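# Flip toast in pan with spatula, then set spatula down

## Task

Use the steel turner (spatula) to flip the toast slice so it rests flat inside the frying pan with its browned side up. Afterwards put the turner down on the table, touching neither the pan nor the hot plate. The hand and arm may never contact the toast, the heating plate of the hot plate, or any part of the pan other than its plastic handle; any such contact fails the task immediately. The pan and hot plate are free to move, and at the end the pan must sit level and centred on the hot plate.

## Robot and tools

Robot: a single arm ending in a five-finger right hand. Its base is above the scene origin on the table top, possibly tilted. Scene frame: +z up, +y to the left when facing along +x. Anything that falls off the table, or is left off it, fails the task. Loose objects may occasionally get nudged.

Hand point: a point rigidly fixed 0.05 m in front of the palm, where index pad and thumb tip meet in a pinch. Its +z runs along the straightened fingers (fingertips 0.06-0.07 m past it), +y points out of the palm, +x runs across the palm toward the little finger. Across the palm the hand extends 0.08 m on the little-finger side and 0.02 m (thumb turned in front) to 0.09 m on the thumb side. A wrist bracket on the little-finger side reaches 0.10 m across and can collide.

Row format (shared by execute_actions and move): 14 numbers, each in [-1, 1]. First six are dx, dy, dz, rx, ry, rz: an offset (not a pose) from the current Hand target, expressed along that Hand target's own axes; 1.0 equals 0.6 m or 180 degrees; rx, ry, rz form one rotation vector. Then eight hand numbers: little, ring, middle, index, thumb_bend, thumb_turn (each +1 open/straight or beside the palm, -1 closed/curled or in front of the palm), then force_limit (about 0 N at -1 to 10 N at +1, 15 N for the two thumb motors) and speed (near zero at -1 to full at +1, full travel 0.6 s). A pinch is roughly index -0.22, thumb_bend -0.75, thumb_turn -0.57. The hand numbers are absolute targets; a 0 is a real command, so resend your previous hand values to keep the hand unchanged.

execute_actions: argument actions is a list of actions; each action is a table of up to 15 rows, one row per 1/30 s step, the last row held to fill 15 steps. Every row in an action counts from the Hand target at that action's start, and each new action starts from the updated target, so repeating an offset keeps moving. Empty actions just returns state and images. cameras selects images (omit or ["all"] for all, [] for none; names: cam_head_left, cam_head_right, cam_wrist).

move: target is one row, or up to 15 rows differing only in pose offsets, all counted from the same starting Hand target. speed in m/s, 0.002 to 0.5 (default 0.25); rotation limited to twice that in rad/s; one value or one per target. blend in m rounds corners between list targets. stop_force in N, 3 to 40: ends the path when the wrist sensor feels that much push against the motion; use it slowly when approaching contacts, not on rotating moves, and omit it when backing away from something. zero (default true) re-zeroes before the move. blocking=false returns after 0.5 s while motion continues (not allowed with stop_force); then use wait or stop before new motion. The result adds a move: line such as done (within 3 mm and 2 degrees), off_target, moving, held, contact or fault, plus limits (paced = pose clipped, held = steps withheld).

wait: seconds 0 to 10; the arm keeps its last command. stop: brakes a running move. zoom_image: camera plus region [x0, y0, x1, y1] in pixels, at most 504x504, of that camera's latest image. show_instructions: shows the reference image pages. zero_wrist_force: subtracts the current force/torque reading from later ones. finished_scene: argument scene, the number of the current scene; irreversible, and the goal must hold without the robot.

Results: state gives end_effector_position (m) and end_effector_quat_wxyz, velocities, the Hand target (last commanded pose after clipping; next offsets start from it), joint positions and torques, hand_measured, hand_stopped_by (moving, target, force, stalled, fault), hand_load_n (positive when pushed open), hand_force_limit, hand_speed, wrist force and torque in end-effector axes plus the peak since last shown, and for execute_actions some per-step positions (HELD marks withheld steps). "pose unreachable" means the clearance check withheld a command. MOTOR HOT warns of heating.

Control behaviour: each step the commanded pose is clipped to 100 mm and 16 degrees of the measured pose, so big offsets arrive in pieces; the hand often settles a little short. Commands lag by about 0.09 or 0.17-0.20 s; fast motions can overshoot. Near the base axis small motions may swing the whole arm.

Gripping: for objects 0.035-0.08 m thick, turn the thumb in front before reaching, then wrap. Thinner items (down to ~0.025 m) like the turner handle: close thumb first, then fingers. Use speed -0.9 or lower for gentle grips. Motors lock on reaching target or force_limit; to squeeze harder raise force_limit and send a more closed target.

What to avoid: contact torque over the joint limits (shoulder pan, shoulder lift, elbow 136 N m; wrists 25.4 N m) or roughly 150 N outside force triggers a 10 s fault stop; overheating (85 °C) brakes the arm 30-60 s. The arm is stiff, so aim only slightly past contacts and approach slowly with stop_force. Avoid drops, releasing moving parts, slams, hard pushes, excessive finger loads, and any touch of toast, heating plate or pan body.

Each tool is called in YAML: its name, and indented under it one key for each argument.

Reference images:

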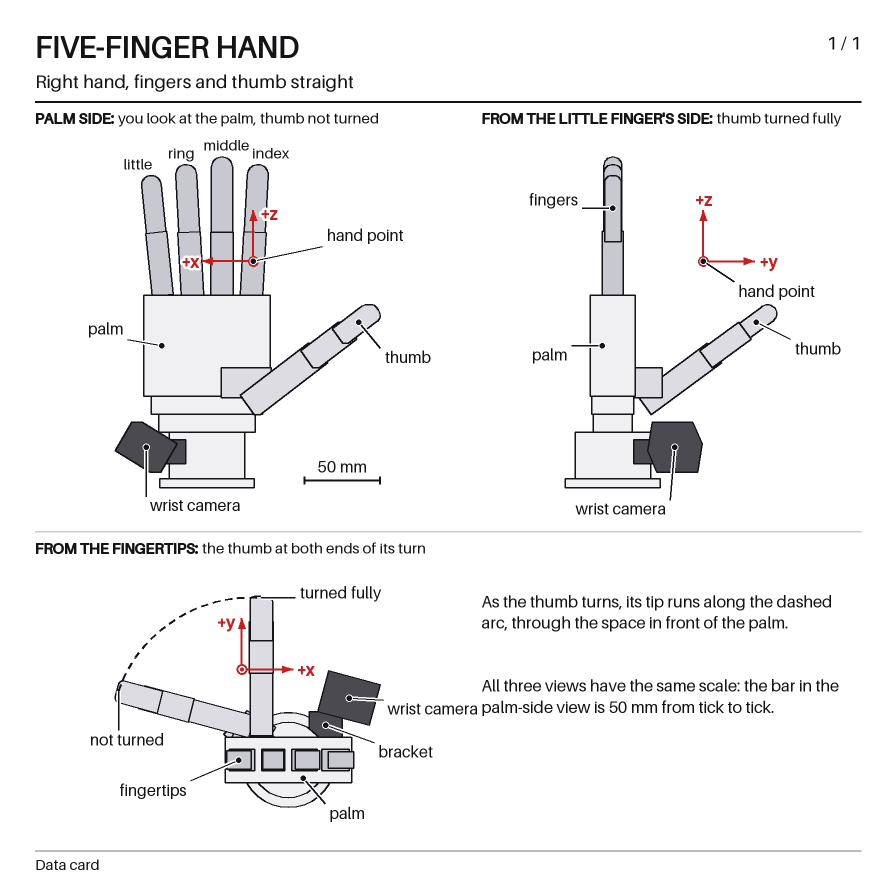

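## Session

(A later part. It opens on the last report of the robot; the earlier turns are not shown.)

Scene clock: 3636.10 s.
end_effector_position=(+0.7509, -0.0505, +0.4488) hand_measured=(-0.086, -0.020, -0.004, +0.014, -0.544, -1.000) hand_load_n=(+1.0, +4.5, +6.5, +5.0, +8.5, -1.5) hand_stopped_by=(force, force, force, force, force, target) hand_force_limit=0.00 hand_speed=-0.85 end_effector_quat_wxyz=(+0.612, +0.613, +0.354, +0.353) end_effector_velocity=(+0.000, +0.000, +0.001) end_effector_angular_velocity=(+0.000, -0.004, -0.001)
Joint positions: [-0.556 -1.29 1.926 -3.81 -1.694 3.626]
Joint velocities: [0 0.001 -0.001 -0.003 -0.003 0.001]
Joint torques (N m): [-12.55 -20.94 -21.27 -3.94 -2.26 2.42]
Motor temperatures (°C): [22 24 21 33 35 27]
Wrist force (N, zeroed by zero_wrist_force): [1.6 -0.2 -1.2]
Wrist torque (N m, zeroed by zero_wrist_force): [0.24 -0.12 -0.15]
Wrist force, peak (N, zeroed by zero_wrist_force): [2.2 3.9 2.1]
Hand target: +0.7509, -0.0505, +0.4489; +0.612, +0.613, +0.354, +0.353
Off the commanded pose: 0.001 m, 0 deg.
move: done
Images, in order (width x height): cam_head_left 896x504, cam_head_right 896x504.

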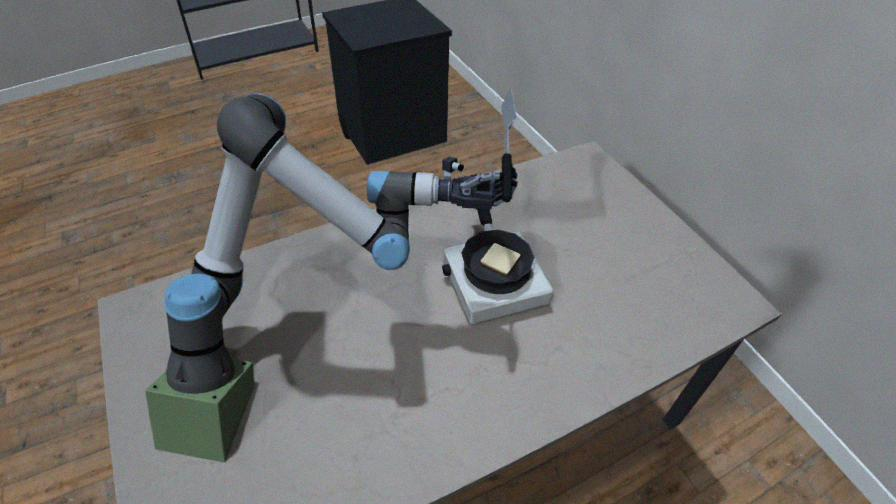

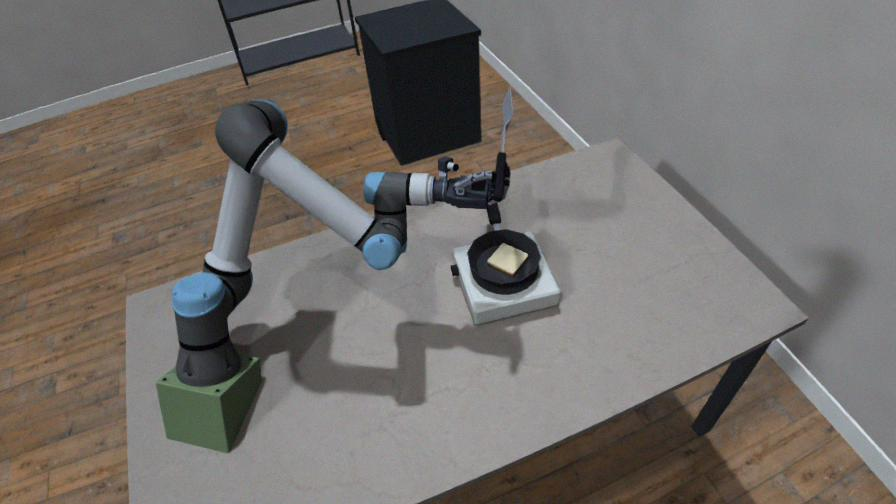

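move:
  target: [-0.248,-0.088,-0.165,0.5417,-0.2338,-0.1035,-1,-1,-1,-1,-1,-1,0,-0.85]
  speed: 0.2

zoom_image:
  camera: "cam_head_left"
  region: [400, 160, 580, 340]

zoom_image:
  camera: "cam_head_right"
  region: [400, 160, 580, 340]

Scene clock: 3664.07 s.
end_effector_position=(+0.5903, -0.1295, +0.3964) hand_measured=(-0.086, -0.020, -0.004, +0.014, -0.544, -1.000) hand_load_n=(+2.0, +6.0, +6.5, +3.5, +10.0, -2.0) hand_stopped_by=(force, force, force, force, force, target) hand_force_limit=0.00 hand_speed=-0.85 end_effector_quat_wxyz=(+0.074, +0.870, +0.359, -0.330) end_effector_velocity=(-0.001, +0.000, -0.001) end_effector_angular_velocity=(+0.001, +0.003, -0.003)
Joint positions: [-0.735 -1.385 1.246 -1.199 -1.729 3.302]
Joint velocities: [0 0.001 0.001 0.003 0 0.001]
Joint torques (N m): [-14.45 -33.16 -26.27 0 -0.03 2.39]
Motor temperatures (°C): [22 24 21 33 35 27]
Wrist force (N, zeroed by zero_wrist_force): [3.8 4.1 1.5]
Wrist torque (N m, zeroed by zero_wrist_force): [0.41 -0.50 0.35]
Wrist force, peak (N, zeroed by zero_wrist_force): [3.9 4.4 1.8]
Hand target: +0.5903, -0.1295, +0.3965; +0.074, +0.870, +0.359, -0.330
Off the commanded pose: 0.000 m, 0 deg.
move: done
camera_calibration:
cam_wrist: T_world_to_cam=[[0.801959, -0.528442, -0.278587, -0.437481], [0.0360539, -0.422683, 0.90556, -0.434653], [-0.59629, -0.736267, -0.319922, 0.496972], [0, 0, 0, 1]] pos_world=[0.662853, -0.0489998, 0.430721]

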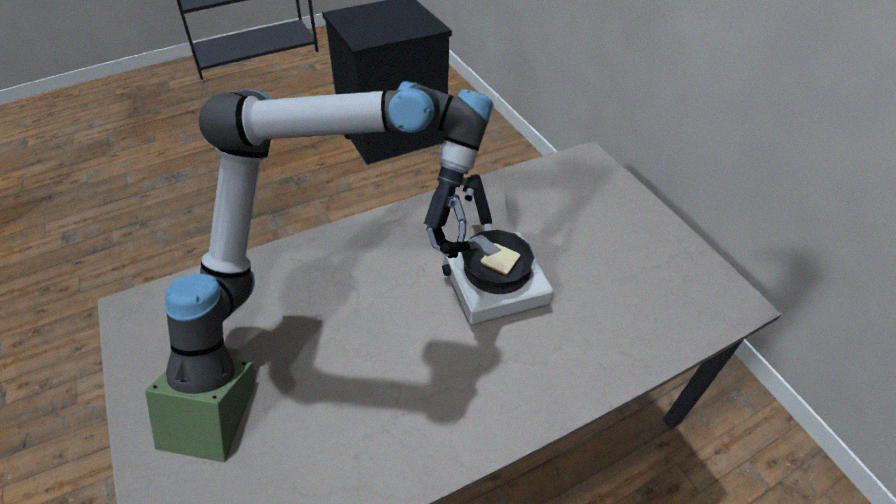

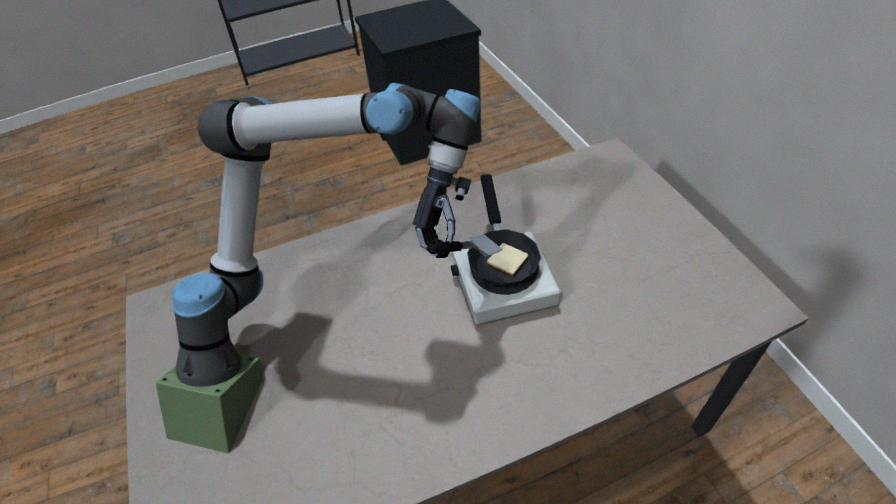

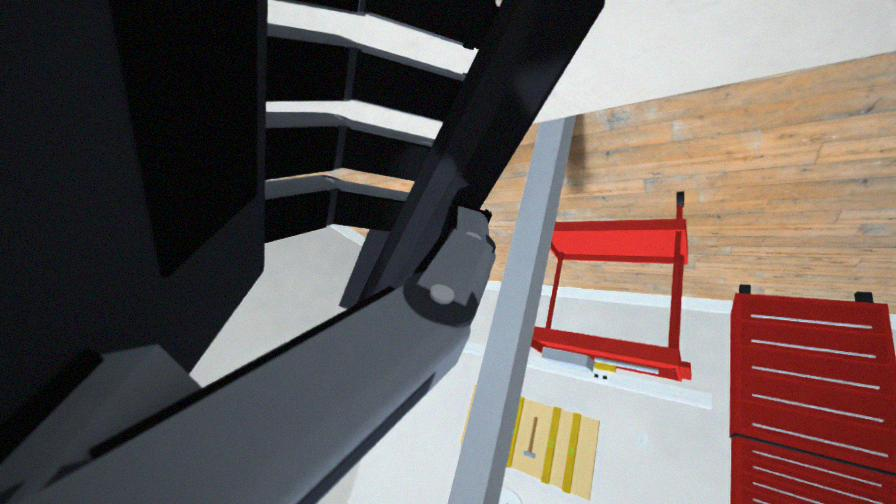

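Scaled by 2.800.

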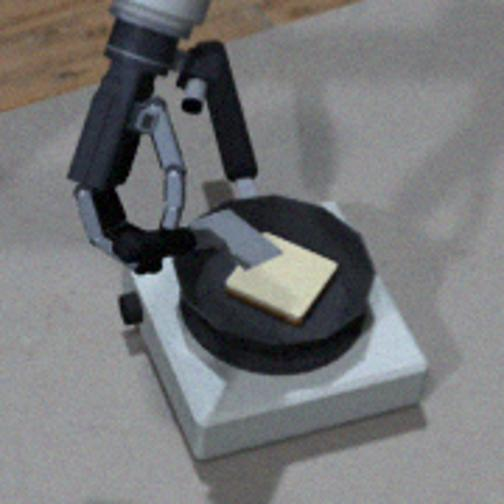

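Scaled by 2.800.

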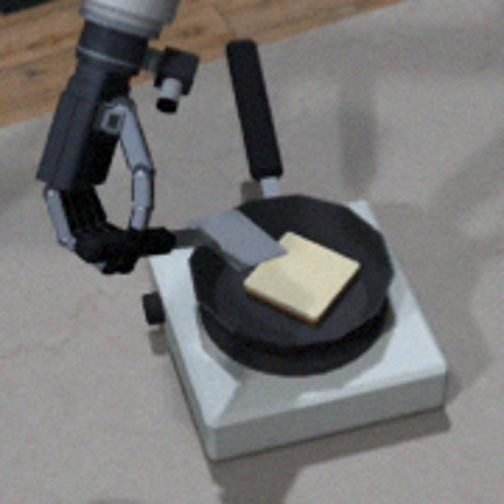

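move:
  target: [0.157,-0.0255,-0.0967,-0.063,-0.1226,-0.0013,-1,-1,-1,-1,-1,-1,0,-0.85]
  speed: 0.1
  cameras: ["cam_head_left","cam_head_right"]

zoom_image:
  camera: "cam_head_left"
  region: [440, 200, 560, 320]

zoom_image:
  camera: "cam_head_right"
  region: [440, 200, 560, 320]

Scene clock: 3682.83 s.
end_effector_position=(+0.6596, -0.0430, +0.3839) hand_measured=(-0.086, -0.020, -0.004, +0.014, -0.544, -1.000) hand_load_n=(+1.5, +5.5, +6.5, +4.0, +9.5, -2.0) hand_stopped_by=(force, force, force, force, force, target) hand_force_limit=0.00 hand_speed=-0.85 end_effector_quat_wxyz=(+0.225, +0.779, +0.371, -0.453) end_effector_velocity=(+0.000, +0.000, +0.000) end_effector_angular_velocity=(+0.001, +0.001, +0.002)
Joint positions: [-0.404 -1.28 1.131 -1.148 -2.079 3.621]
Joint velocities: [0.001 0 0 -0.001 0 -0.001]
Joint torques (N m): [-14.72 -51.6 -14.9 -3.72 -0.75 -1.71]
Motor temperatures (°C): [22 24 21 33 35 27]
Wrist force (N, zeroed by zero_wrist_force): [4.6 2.9 0.4]
Wrist torque (N m, zeroed by zero_wrist_force): [0.34 -0.44 0.28]
Wrist force, peak (N, zeroed by zero_wrist_force): [4.6 4.1 0.9]
Hand target: +0.6596, -0.0430, +0.3840; +0.225, +0.779, +0.371, -0.453
Off the commanded pose: 0.000 m, 0 deg.
move: done
Images, in order (width x height): cam_head_left 896x504, cam_head_right 896x504.

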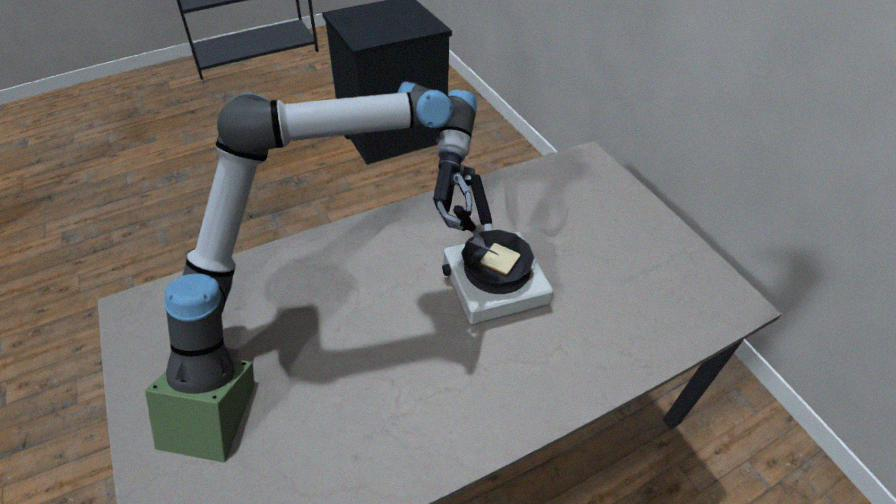

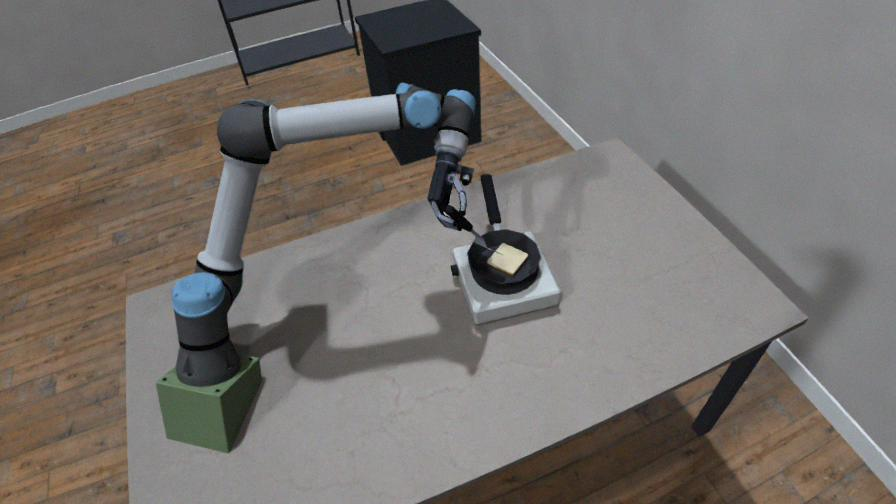

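Scaled by 4.200.

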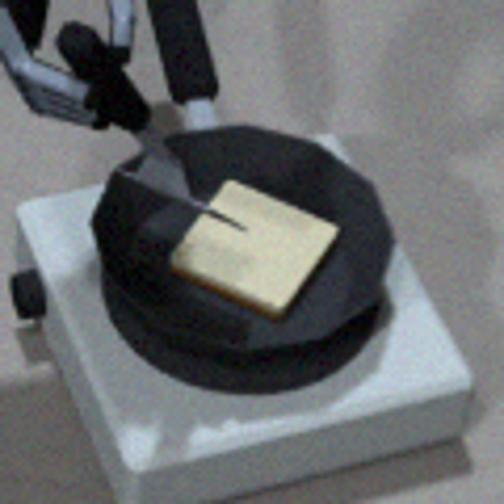

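Scaled by 4.200.

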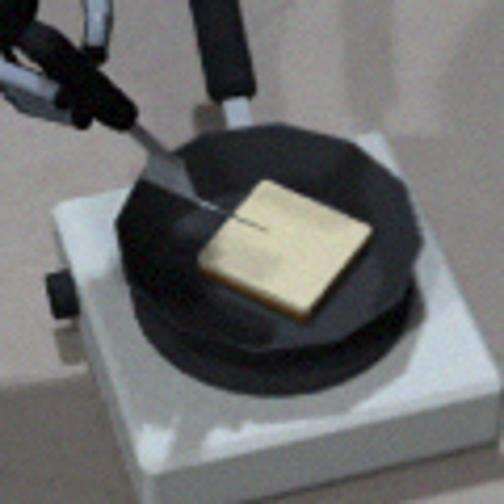

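move:
  target: [0.0137,0.023,0.0785,0,0,0,-1,-1,-1,-1,-1,-1,0,-0.85]
  speed: 0.06
  stop_force: 3
  cameras: ["cam_head_left","cam_head_right"]

zoom_image:
  camera: "cam_head_left"
  region: [440, 200, 560, 320]

zoom_image:
  camera: "cam_head_right"
  region: [440, 200, 560, 320]

Scene clock: 3700.23 s.
end_effector_position=(+0.6477, -0.0809, +0.3540) hand_measured=(-0.086, -0.020, -0.004, +0.014, -0.544, -1.000) hand_load_n=(+1.5, +5.5, +6.5, +4.0, +9.0, -2.0) hand_stopped_by=(force, force, force, force, force, target) hand_force_limit=0.00 hand_speed=-0.85 end_effector_quat_wxyz=(+0.225, +0.779, +0.371, -0.453) end_effector_velocity=(+0.000, +0.000, +0.001) end_effector_angular_velocity=(+0.000, +0.000, +0.001)
Joint positions: [-0.44 -1.292 1.265 -1.29 -2.089 3.581]
Joint velocities: [0 0 -0.001 0 -0.001 -0.001]
Joint torques (N m): [-6.47 -41.25 -14.43 -2.62 0.12 2.36]
Motor temperatures (°C): [22 24 21 33 35 27]
Wrist force (N, zeroed by zero_wrist_force): [4.6 3.0 0.3]
Wrist torque (N m, zeroed by zero_wrist_force): [0.34 -0.43 0.29]
Wrist force, peak (N, zeroed by zero_wrist_force): [5.2 3.6 0.1]
Hand target: +0.6477, -0.0809, +0.3540; +0.225, +0.779, +0.371, -0.453
Off the commanded pose: 0.000 m, 0 deg.
move: done
Images, in order (width x height): cam_head_left 896x504, cam_head_right 896x504.

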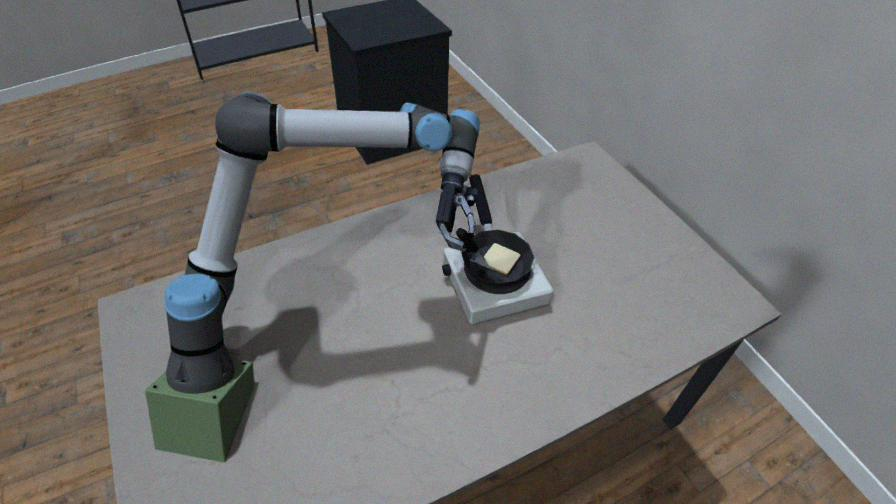

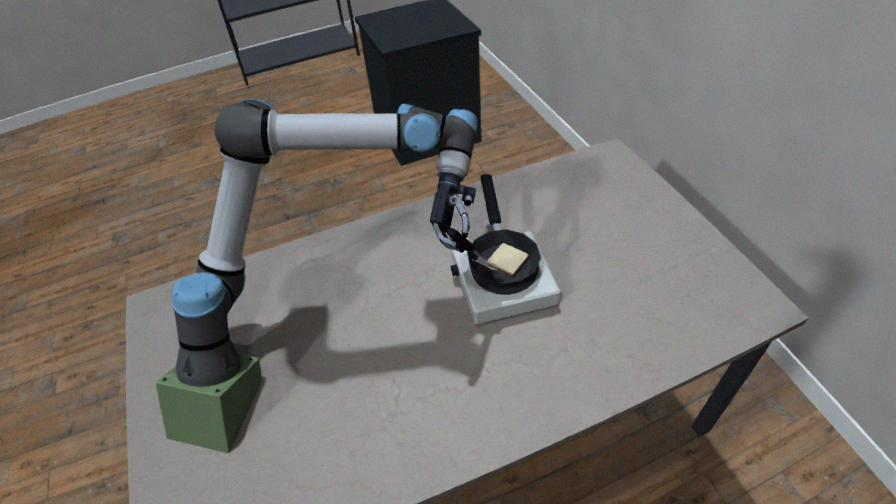

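Scaled by 4.200.

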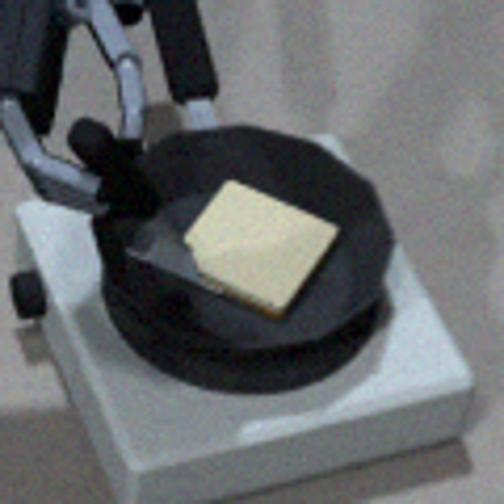

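Scaled by 4.200.

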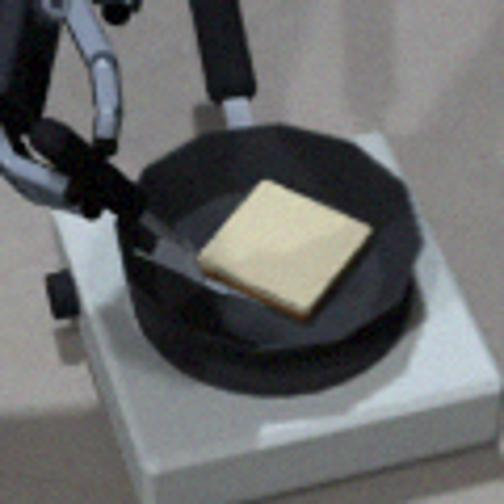

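wait:
  seconds: 0.1
  cameras: ["cam_head_left","cam_head_right"]

zoom_image:
  camera: "cam_head_left"
  region: [440, 200, 560, 320]

zoom_image:
  camera: "cam_head_right"
  region: [440, 200, 560, 320]

Scene clock: 3712.20 s.
end_effector_position=(+0.6477, -0.0809, +0.3540) hand_measured=(-0.086, -0.020, -0.004, +0.014, -0.544, -1.000) hand_load_n=(+1.0, +6.0, +6.5, +4.0, +9.5, -2.0) hand_stopped_by=(force, force, force, force, force, target) hand_force_limit=0.00 hand_speed=-0.85 end_effector_quat_wxyz=(+0.225, +0.779, +0.371, -0.453) end_effector_velocity=(+0.000, -0.001, +0.000) end_effector_angular_velocity=(+0.000, +0.000, -0.002)
Joint positions: [-0.44 -1.292 1.265 -1.29 -2.089 3.581]
Joint velocities: [-0.001 0 0 0.001 0 0.001]
Joint torques (N m): [-7.64 -32.24 -17.12 -2.7 -0.11 2.1]
Motor temperatures (°C): [22 24 21 33 35 27]
Wrist force (N, zeroed by zero_wrist_force): [4.6 3.1 0.3]
Wrist torque (N m, zeroed by zero_wrist_force): [0.37 -0.43 0.29]
Wrist force, peak (N, zeroed by zero_wrist_force): [5.0 3.0 0.5]
Hand target: +0.6477, -0.0809, +0.3540; +0.225, +0.779, +0.371, -0.453
Off the commanded pose: 0.000 m, 0 deg.
wait: 0.10 s; at rest from the start
Images, in order (width x height): cam_head_left 896x504, cam_head_right 896x504.

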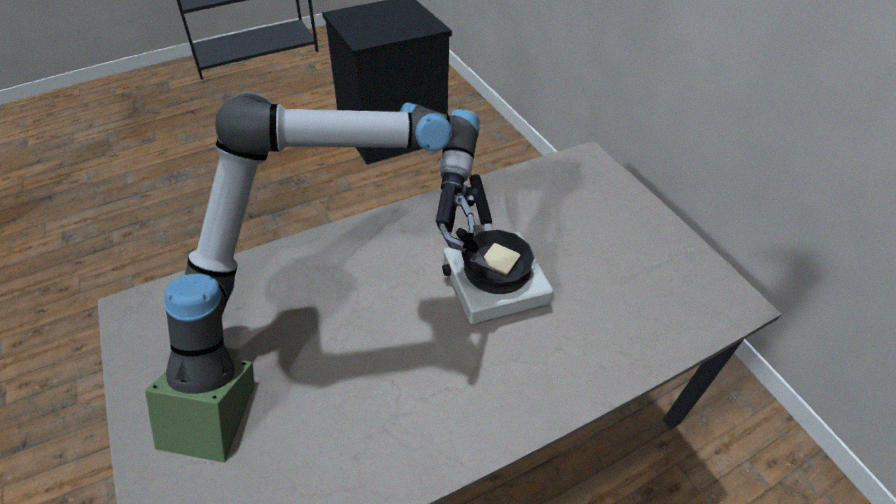

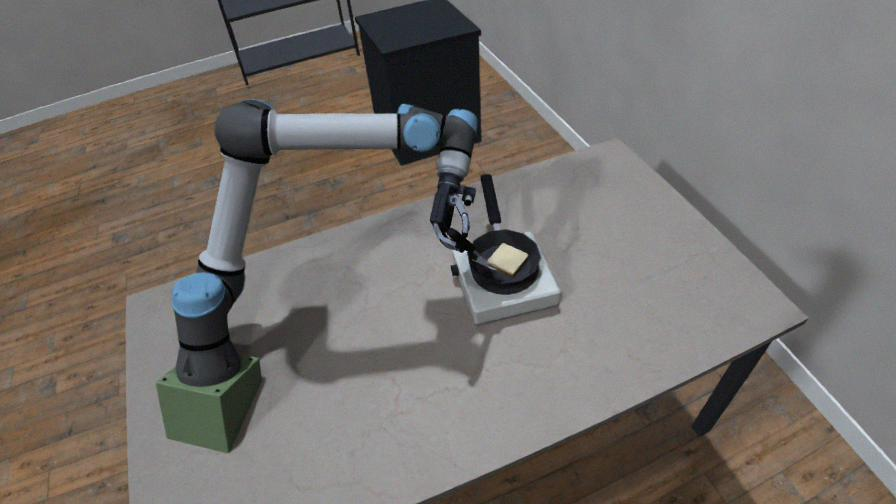

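Scaled by 4.200.

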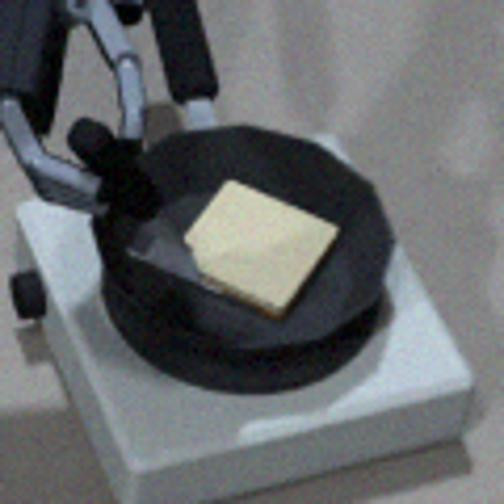

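Scaled by 4.200.

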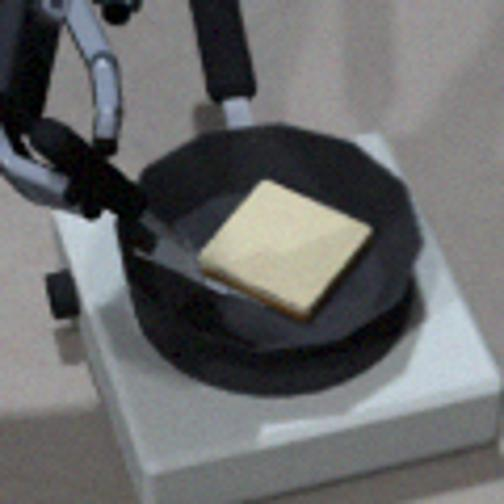

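move:
  target: [-0.0042,0.032,0.0085,0,0,0,-1,-1,-1,-1,-1,-1,0,-0.85]
  speed: 0.05
  cameras: []

move:
  target: [0.0727,-0.0014,0.0405,0,0,0,-1,-1,-1,-1,-1,-1,0,-0.85]
  speed: 0.02
  stop_force: 3
  cameras: ["cam_head_left","cam_head_right"]

zoom_image:
  camera: "cam_head_left"
  region: [440, 200, 560, 320]

zoom_image:
  camera: "cam_head_right"
  region: [440, 200, 560, 320]

Scene clock: 3725.50 s.
end_effector_position=(+0.6592, -0.0975, +0.3540) hand_measured=(-0.086, -0.020, -0.004, +0.014, -0.544, -1.000) hand_load_n=(+1.5, +6.0, +6.5, +4.0, +9.5, -2.0) hand_stopped_by=(force, force, force, force, force, target) hand_force_limit=0.00 hand_speed=-0.85 end_effector_quat_wxyz=(+0.225, +0.779, +0.371, -0.453) end_effector_velocity=(-0.001, +0.002, +0.000) end_effector_angular_velocity=(-0.001, -0.001, +0.000)
Joint positions: [-0.459 -1.259 1.233 -1.301 -2.093 3.56]
Joint velocities: [0.003 -0.005 0.004 0.001 0 0.003]
Joint torques (N m): [-6.84 -51.65 -15.26 -0.22 -1.24 2.16]
Motor temperatures (°C): [22 24 21 33 35 27]
Wrist force (N, zeroed by zero_wrist_force): [4.7 3.6 0.4]
Wrist torque (N m, zeroed by zero_wrist_force): [0.44 -0.46 0.28]
Wrist force, peak (N, zeroed by zero_wrist_force): [5.1 3.6 0.5]
Hand target: +0.6591, -0.0973, +0.3540; +0.225, +0.779, +0.371, -0.453
Off the commanded pose: 0.000 m, 0 deg.
move: done
No camera images: "cameras" was empty.

Scene clock: 3728.17 s.
end_effector_position=(+0.6591, -0.0972, +0.3217) hand_measured=(-0.086, -0.022, -0.004, +0.014, -0.544, -1.000) hand_load_n=(+0.0, +0.5, +6.0, +7.5, +9.0, +0.5) hand_stopped_by=(force, force, force, force, force, target) hand_force_limit=0.00 hand_speed=-0.85 end_effector_quat_wxyz=(+0.225, +0.779, +0.371, -0.453) end_effector_velocity=(+0.000, +0.000, +0.000) end_effector_angular_velocity=(+0.000, -0.001, +0.000)
Joint positions: [-0.436 -1.239 1.276 -1.351 -2.087 3.586]
Joint velocities: [0 0 -0.001 0 0.001 0]
Joint torques (N m): [-21.97 -50.94 -26.27 0.52 -2.62 -2.12]
Motor temperatures (°C): [22 24 21 33 35 27]
Wrist force (N, zeroed by zero_wrist_force): [4.1 3.1 -0.3]
Wrist torque (N m, zeroed by zero_wrist_force): [0.34 -0.26 0.33]
Wrist force, peak (N, zeroed by zero_wrist_force): [4.8 3.9 0.1]
Hand target: +0.6591, -0.0972, +0.3217; +0.225, +0.779, +0.371, -0.453
Off the commanded pose: 0.018 m, 0 deg.
move: contact
Images, in order (width x height): cam_head_left 896x504, cam_head_right 896x504.

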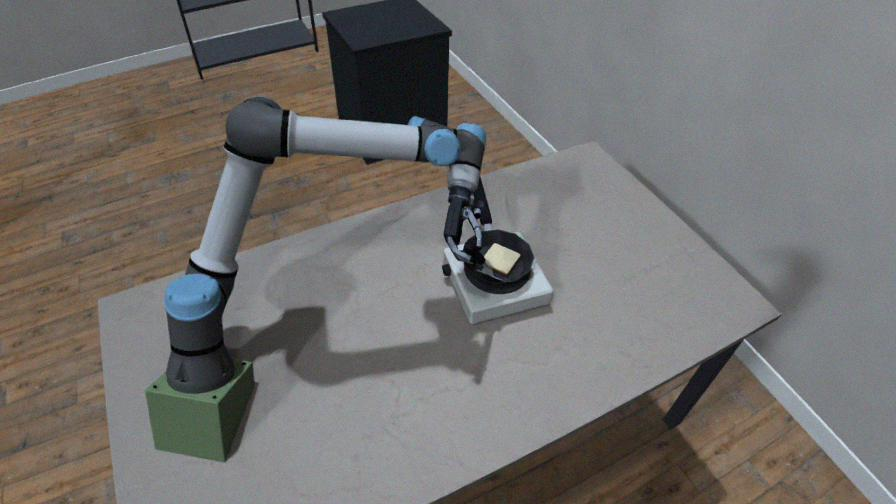

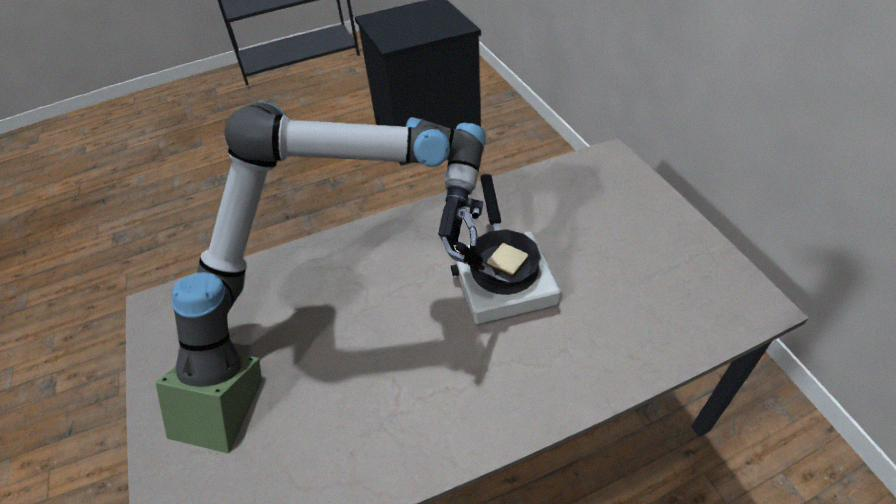

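Scaled by 4.200.

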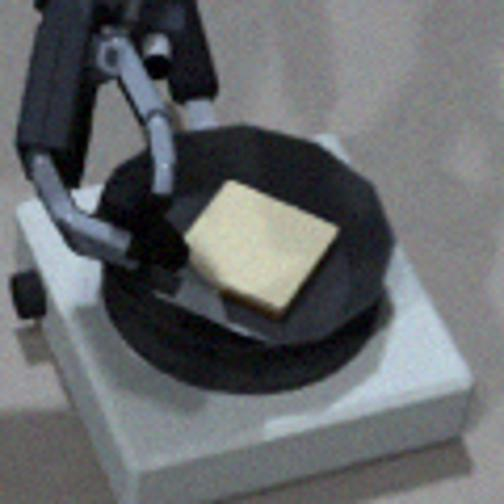

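Scaled by 4.200.

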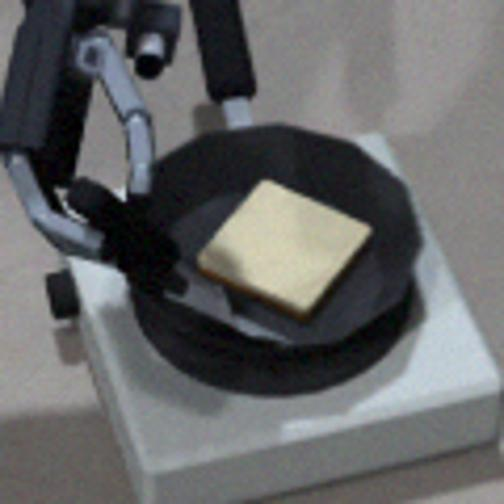

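zoom_image:
  camera: "cam_head_right"
  region: [465, 240, 535, 300]

zoom_image:
  camera: "cam_head_left"
  region: [460, 240, 530, 300]

wait:
  seconds: 0
  cameras: ["cam_wrist"]

Scaled by 7.200.

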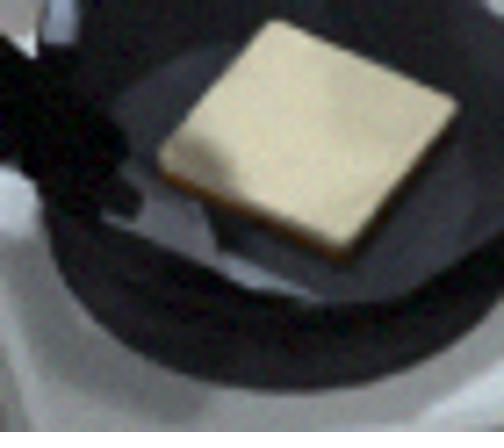

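Scaled by 7.200.

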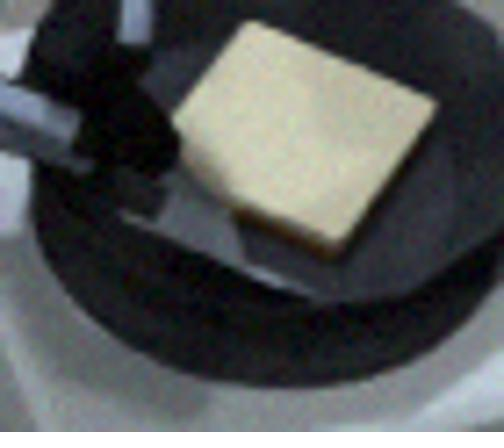

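Scene clock: 3731.50 s.
end_effector_position=(+0.6591, -0.0972, +0.3217) hand_measured=(-0.086, -0.022, -0.004, +0.014, -0.544, -1.000) hand_load_n=(+0.0, +0.5, +6.0, +7.0, +9.0, +0.5) hand_stopped_by=(force, force, force, force, force, target) hand_force_limit=0.00 hand_speed=-0.85 end_effector_quat_wxyz=(+0.225, +0.779, +0.371, -0.453) end_effector_velocity=(+0.000, +0.000, -0.001) end_effector_angular_velocity=(+0.001, +0.001, -0.001)
Joint positions: [-0.436 -1.239 1.276 -1.351 -2.087 3.586]
Joint velocities: [-0.001 0 0 0 0.001 -0.001]
Joint torques (N m): [-22.01 -50.76 -24.82 -1.28 -2.62 -1.84]
Motor temperatures (°C): [22 24 21 33 35 27]
Wrist force (N, zeroed by zero_wrist_force): [4.0 3.1 -0.5]
Wrist torque (N m, zeroed by zero_wrist_force): [0.35 -0.22 0.32]
Wrist force, peak (N, zeroed by zero_wrist_force): [4.3 3.4 -0.3]
Hand target: +0.6591, -0.0972, +0.3217; +0.225, +0.779, +0.371, -0.453
Off the commanded pose: 0.018 m, 0 deg.
camera_calibration:
cam_wrist: T_world_to_cam=[[0.844415, -0.481351, -0.235083, -0.533882], [0.238315, -0.055469, 0.969603, -0.474006], [-0.479759, -0.874771, 0.0678742, 0.322877], [0, 0, 0, 1]] pos_world=[0.718684, -0.00083383, 0.312175]
Images, in order (width x height): cam_wrist 896x504.

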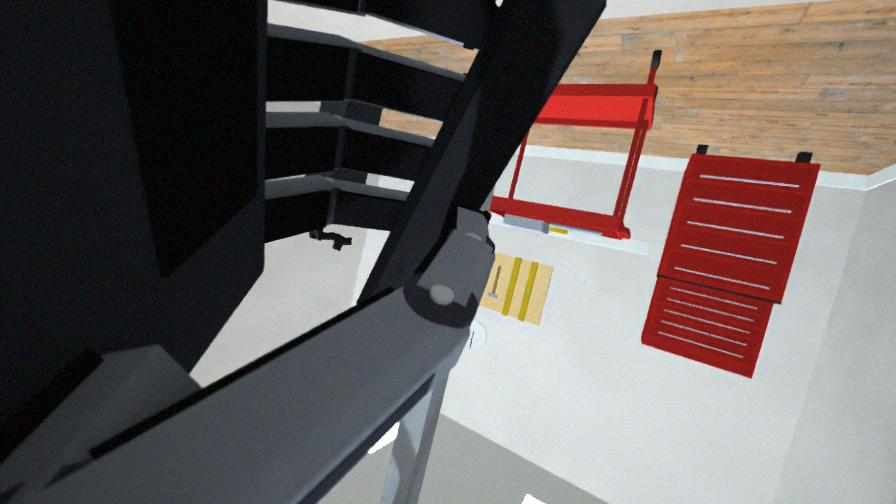

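move:
  target: [0.0316,0.0188,-0.0557,0,0,0,-1,-1,-1,-1,-1,-1,0,-0.85]
  speed: 0.02
  stop_force: 3
  cameras: ["cam_head_left","cam_head_right"]

zoom_image:
  camera: "cam_head_left"
  region: [460, 230, 540, 300]

zoom_image:
  camera: "cam_head_right"
  region: [465, 230, 545, 300]

Scene clock: 3751.70 s.
end_effector_position=(+0.6919, -0.0742, +0.3216) hand_measured=(-0.086, -0.022, -0.004, +0.014, -0.544, -1.000) hand_load_n=(+0.0, +0.5, +6.0, +7.5, +9.0, +0.5) hand_stopped_by=(force, force, force, force, force, target) hand_force_limit=0.00 hand_speed=-0.85 end_effector_quat_wxyz=(+0.225, +0.779, +0.371, -0.453) end_effector_velocity=(-0.001, +0.000, +0.000) end_effector_angular_velocity=(+0.000, -0.001, -0.001)
Joint positions: [-0.394 -1.163 1.119 -1.248 -2.076 3.632]
Joint velocities: [0 -0.001 0 0.001 0.001 0.001]
Joint torques (N m): [-23.3 -54.67 -14.57 -3.1 -2.7 -2.2]
Motor temperatures (°C): [22 24 21 33 35 27]
Wrist force (N, zeroed by zero_wrist_force): [4.1 3.2 -0.2]
Wrist torque (N m, zeroed by zero_wrist_force): [0.38 -0.26 0.31]
Wrist force, peak (N, zeroed by zero_wrist_force): [4.2 3.3 -0.3]
Hand target: +0.6919, -0.0743, +0.3216; +0.225, +0.779, +0.371, -0.453
Off the commanded pose: 0.000 m, 0 deg.
move: done
Images, in order (width x height): cam_head_left 896x504, cam_head_right 896x504.

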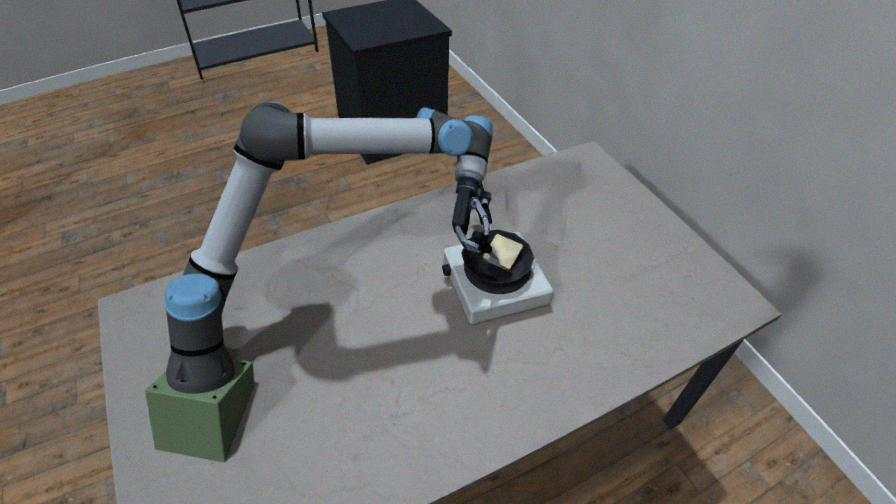

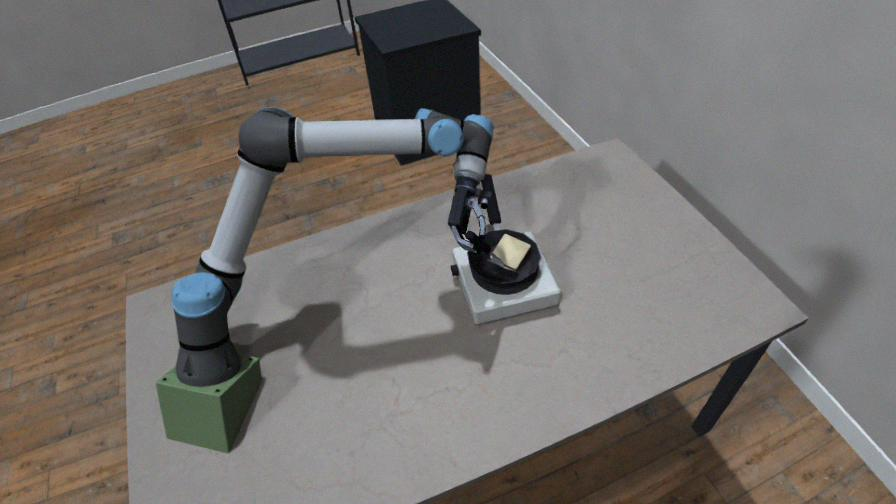

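Scaled by 6.300.

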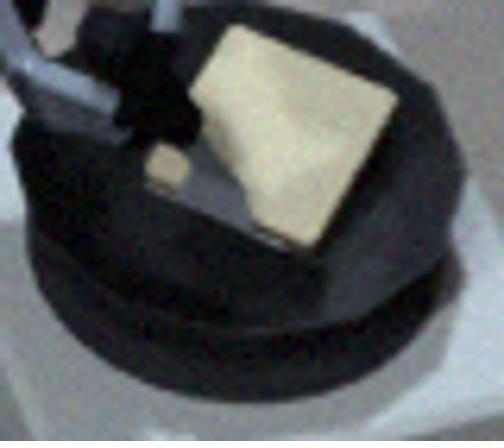

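Scaled by 6.300.

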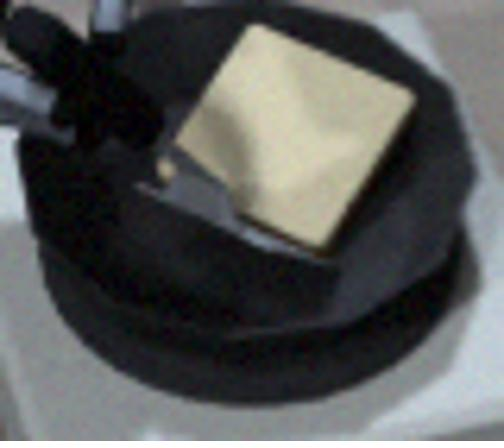

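move:
  target: [0.0158,0.0094,-0.0279,0,0,0,-1,-1,-1,-1,-1,-1,0,-0.85]
  speed: 0.02
  stop_force: 4
  cameras: ["cam_head_left","cam_head_right"]

zoom_image:
  camera: "cam_head_left"
  region: [460, 230, 540, 300]

zoom_image:
  camera: "cam_head_right"
  region: [465, 230, 545, 300]

Scene clock: 3757.63 s.
end_effector_position=(+0.7083, -0.0627, +0.3216) hand_measured=(-0.086, -0.022, -0.004, +0.014, -0.544, -1.000) hand_load_n=(+0.0, +0.5, +6.0, +7.0, +9.0, +0.5) hand_stopped_by=(force, force, force, force, force, target) hand_force_limit=0.00 hand_speed=-0.85 end_effector_quat_wxyz=(+0.225, +0.779, +0.371, -0.453) end_effector_velocity=(+0.000, +0.000, +0.000) end_effector_angular_velocity=(+0.000, -0.001, +0.000)
Joint positions: [-0.374 -1.12 1.032 -1.193 -2.071 3.654]
Joint velocities: [0 0 -0.001 0 0.001 0.001]
Joint torques (N m): [-23.11 -56.98 -14.19 -3.12 -2.68 -2.16]
Motor temperatures (°C): [22 24 21 33 35 27]
Wrist force (N, zeroed by zero_wrist_force): [4.3 3.4 -0.5]
Wrist torque (N m, zeroed by zero_wrist_force): [0.38 -0.25 0.32]
Wrist force, peak (N, zeroed by zero_wrist_force): [4.2 3.7 -0.5]
Hand target: +0.7083, -0.0627, +0.3216; +0.225, +0.779, +0.371, -0.453
Off the commanded pose: 0.000 m, 0 deg.
move: done
Images, in order (width x height): cam_head_left 896x504, cam_head_right 896x504.

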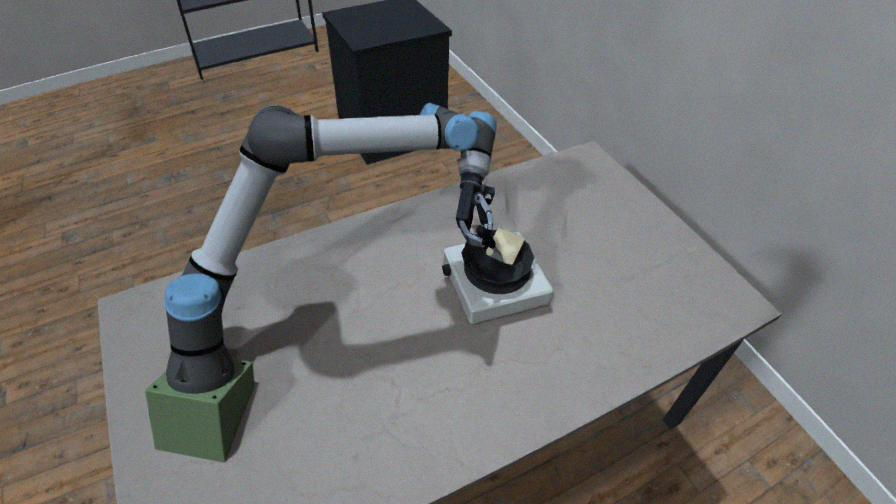

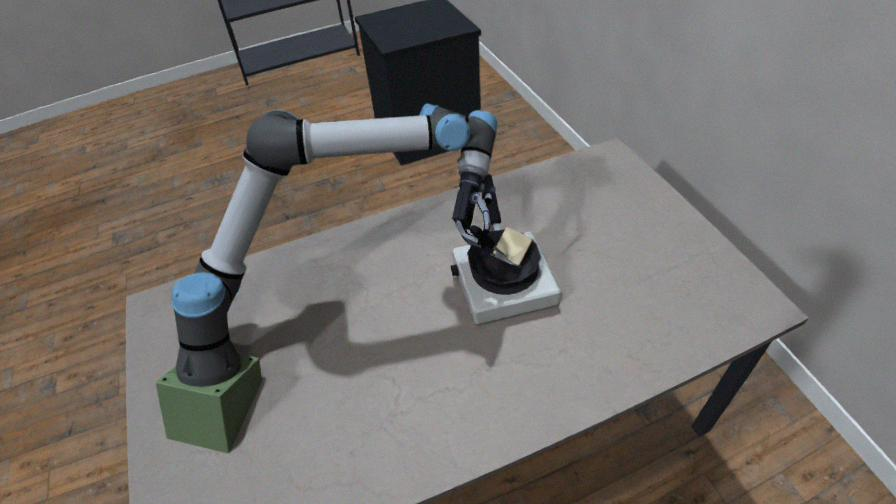

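Scaled by 6.300.

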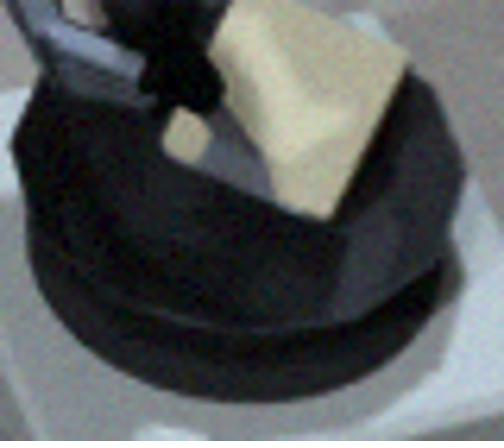

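Scaled by 6.300.

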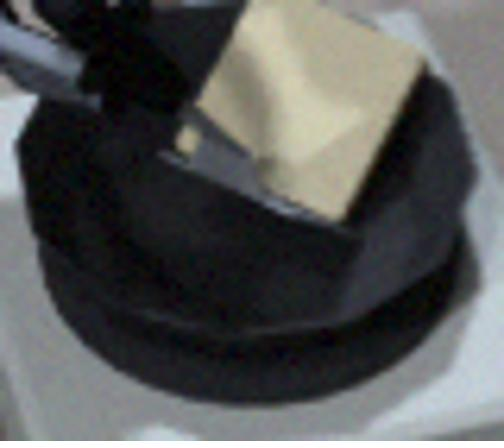

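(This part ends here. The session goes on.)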